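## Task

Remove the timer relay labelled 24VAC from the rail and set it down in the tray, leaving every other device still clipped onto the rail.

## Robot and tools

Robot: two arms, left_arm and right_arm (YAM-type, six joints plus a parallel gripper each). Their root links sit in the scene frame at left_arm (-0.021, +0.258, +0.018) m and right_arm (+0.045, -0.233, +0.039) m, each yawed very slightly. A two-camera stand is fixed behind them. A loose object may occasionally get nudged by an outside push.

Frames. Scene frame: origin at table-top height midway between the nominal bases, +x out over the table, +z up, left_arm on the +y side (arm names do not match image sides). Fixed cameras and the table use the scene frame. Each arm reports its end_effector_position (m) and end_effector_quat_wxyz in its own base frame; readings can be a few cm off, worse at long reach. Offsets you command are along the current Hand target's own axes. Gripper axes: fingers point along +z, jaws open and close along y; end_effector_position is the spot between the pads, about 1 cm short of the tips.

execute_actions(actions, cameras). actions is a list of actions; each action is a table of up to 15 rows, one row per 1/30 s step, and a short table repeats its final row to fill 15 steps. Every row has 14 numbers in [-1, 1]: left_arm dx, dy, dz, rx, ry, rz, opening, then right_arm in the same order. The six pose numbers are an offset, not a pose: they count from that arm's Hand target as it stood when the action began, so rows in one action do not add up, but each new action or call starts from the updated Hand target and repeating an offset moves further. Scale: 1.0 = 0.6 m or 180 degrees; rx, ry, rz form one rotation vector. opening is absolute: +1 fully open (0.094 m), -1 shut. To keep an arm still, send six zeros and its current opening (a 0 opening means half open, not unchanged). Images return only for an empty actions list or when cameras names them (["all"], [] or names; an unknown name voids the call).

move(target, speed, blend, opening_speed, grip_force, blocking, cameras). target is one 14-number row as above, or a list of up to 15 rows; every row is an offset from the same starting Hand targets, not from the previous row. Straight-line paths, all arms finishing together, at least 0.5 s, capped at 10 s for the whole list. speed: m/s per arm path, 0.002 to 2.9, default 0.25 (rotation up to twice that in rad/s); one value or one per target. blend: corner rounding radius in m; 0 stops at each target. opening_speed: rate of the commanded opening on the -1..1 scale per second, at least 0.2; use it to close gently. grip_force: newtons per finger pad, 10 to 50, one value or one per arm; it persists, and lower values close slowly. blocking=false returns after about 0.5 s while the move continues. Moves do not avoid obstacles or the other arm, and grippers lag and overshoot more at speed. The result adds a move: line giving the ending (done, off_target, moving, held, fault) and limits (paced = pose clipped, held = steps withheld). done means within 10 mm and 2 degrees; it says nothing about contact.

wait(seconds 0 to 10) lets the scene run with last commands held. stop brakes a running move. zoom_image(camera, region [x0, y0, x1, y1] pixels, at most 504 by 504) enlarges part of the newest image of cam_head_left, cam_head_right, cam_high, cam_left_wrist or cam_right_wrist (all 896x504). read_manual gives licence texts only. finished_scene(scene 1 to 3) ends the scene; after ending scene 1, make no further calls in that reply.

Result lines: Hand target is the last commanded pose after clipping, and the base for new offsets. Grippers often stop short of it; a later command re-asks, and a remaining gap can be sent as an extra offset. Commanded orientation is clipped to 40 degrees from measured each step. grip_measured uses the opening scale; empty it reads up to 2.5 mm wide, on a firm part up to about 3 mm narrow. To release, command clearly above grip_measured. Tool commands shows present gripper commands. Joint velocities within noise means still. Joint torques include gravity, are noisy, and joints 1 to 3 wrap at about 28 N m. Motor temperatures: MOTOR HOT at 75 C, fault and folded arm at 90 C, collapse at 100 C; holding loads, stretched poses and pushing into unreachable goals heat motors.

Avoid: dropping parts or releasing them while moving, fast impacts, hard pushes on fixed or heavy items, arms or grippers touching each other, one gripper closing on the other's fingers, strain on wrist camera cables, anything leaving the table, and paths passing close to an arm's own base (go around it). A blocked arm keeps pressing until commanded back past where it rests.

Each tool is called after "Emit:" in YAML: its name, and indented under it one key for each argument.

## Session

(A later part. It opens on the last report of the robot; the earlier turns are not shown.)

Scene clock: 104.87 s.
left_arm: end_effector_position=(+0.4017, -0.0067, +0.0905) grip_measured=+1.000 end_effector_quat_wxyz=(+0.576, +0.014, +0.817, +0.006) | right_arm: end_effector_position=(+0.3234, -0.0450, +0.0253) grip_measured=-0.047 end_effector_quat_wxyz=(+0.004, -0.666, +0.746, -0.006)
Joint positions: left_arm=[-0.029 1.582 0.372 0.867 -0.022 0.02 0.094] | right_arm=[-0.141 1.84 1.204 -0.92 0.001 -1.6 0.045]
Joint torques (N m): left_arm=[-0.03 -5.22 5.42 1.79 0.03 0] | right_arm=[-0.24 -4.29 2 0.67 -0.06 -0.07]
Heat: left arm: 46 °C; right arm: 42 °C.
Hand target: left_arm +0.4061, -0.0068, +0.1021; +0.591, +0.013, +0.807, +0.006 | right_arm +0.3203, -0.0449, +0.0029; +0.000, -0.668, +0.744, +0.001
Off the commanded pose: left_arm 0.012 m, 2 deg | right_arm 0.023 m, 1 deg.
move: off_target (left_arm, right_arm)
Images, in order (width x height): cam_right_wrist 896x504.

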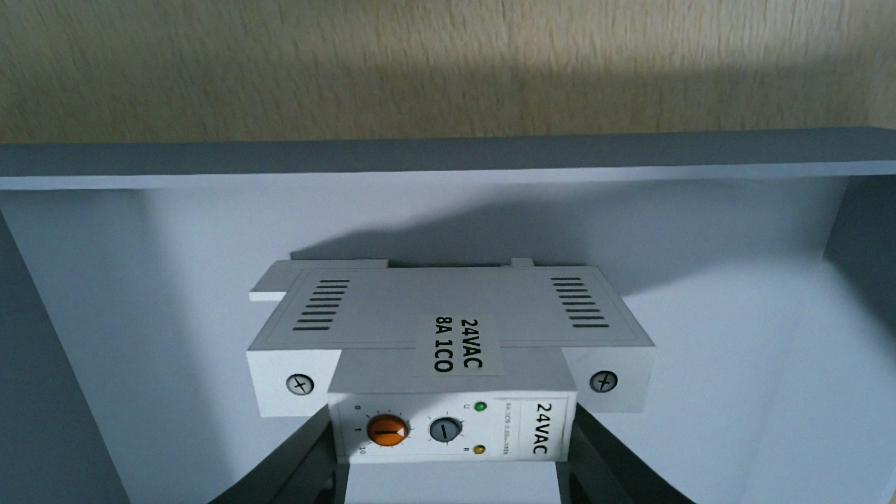

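Floor reached. Relieve the push, open, and rise.

Emit:
move:
  target:
    - [0,0,0,0,0,0,1,0,0,-0.022,0,0,0,0.25]
    - [0,0,0,0,0,0,1,0,0,-0.25,0,0,0,0.25]
  speed: [0.03,0.08]
  opening_speed: 0.4
  cameras: ["all"]

Emit:
zoom_image:
  camera: "cam_high"
  region: [370, 220, 520, 330]

Scene clock: 111.03 s.
left_arm: end_effector_position=(+0.4017, -0.0067, +0.0905) grip_measured=+1.000 end_effector_quat_wxyz=(+0.576, +0.014, +0.817, +0.006) | right_arm: end_effector_position=(+0.3185, -0.0445, +0.1395) grip_measured=+0.247 end_effector_quat_wxyz=(-0.011, -0.666, +0.745, +0.012)
Joint positions: left_arm=[-0.029 1.582 0.372 0.867 -0.022 0.02 0.094] | right_arm=[-0.141 1.793 1.608 -1.418 0.002 -1.6 0.059]
Joint torques (N m): left_arm=[-0.03 -5.22 5.41 1.79 0.03 0] | right_arm=[-0.23 -8.16 9.21 -0.32 -0.07 -0.08]
Heat: left arm: 46 °C; right arm: 42 °C.
Hand target: left_arm +0.4061, -0.0068, +0.1021; +0.591, +0.013, +0.807, +0.006 | right_arm +0.3206, -0.0450, +0.1528; +0.000, -0.668, +0.744, +0.001
Off the commanded pose: left_arm 0.012 m, 2 deg | right_arm 0.014 m, 2 deg.
move: off_target (left_arm, right_arm)

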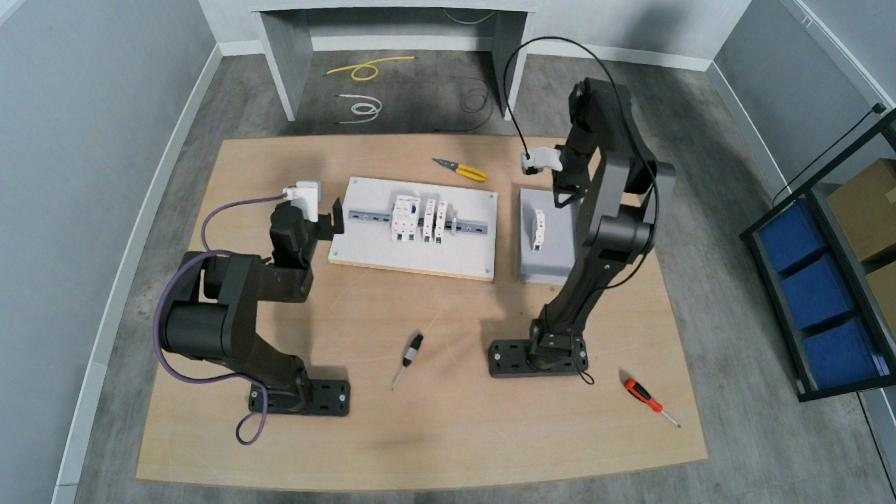

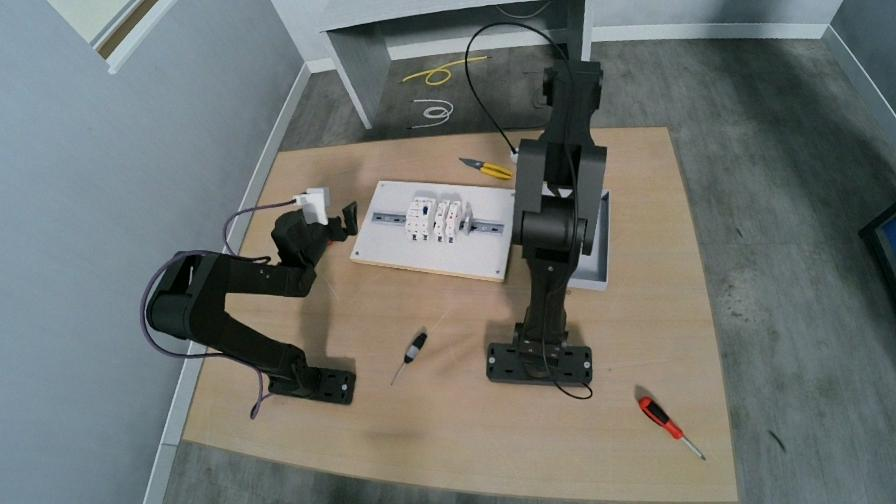

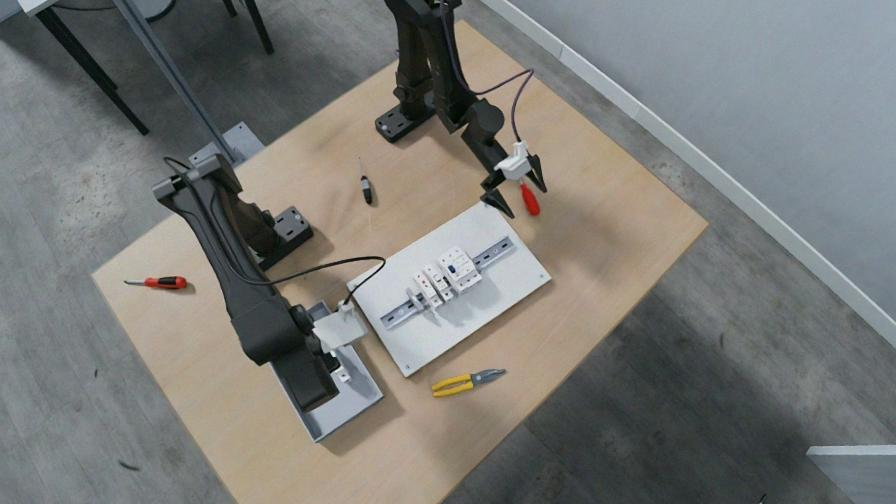

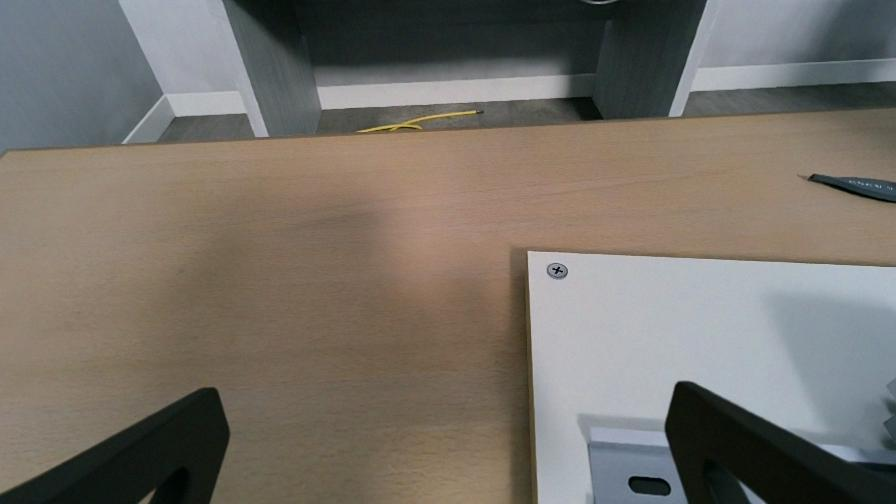

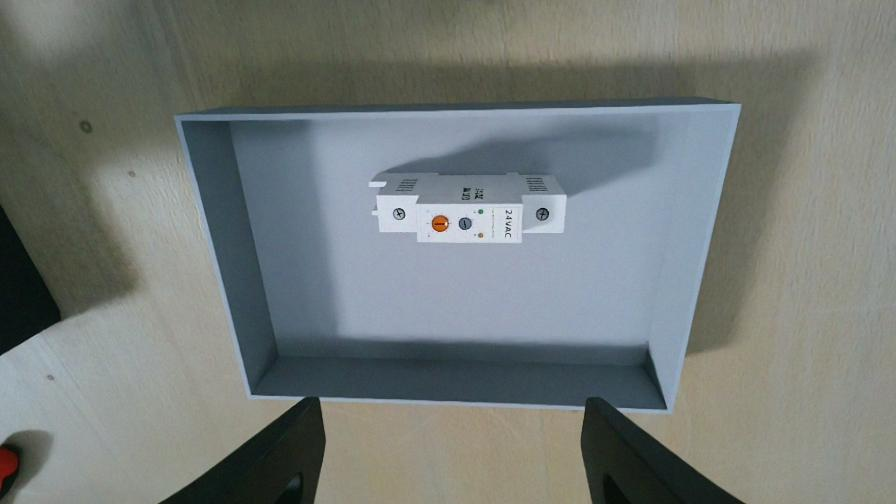

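Scaled by 3.360 from the camera's 896x504 image, which has a finer 1280x720 frame.

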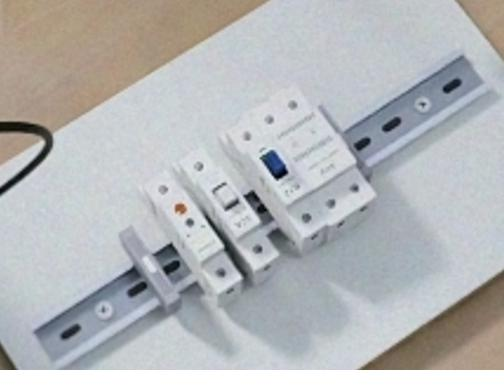

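Done.

Emit:
finished_scene:
  scene: 2

The scene is finished: the task was done.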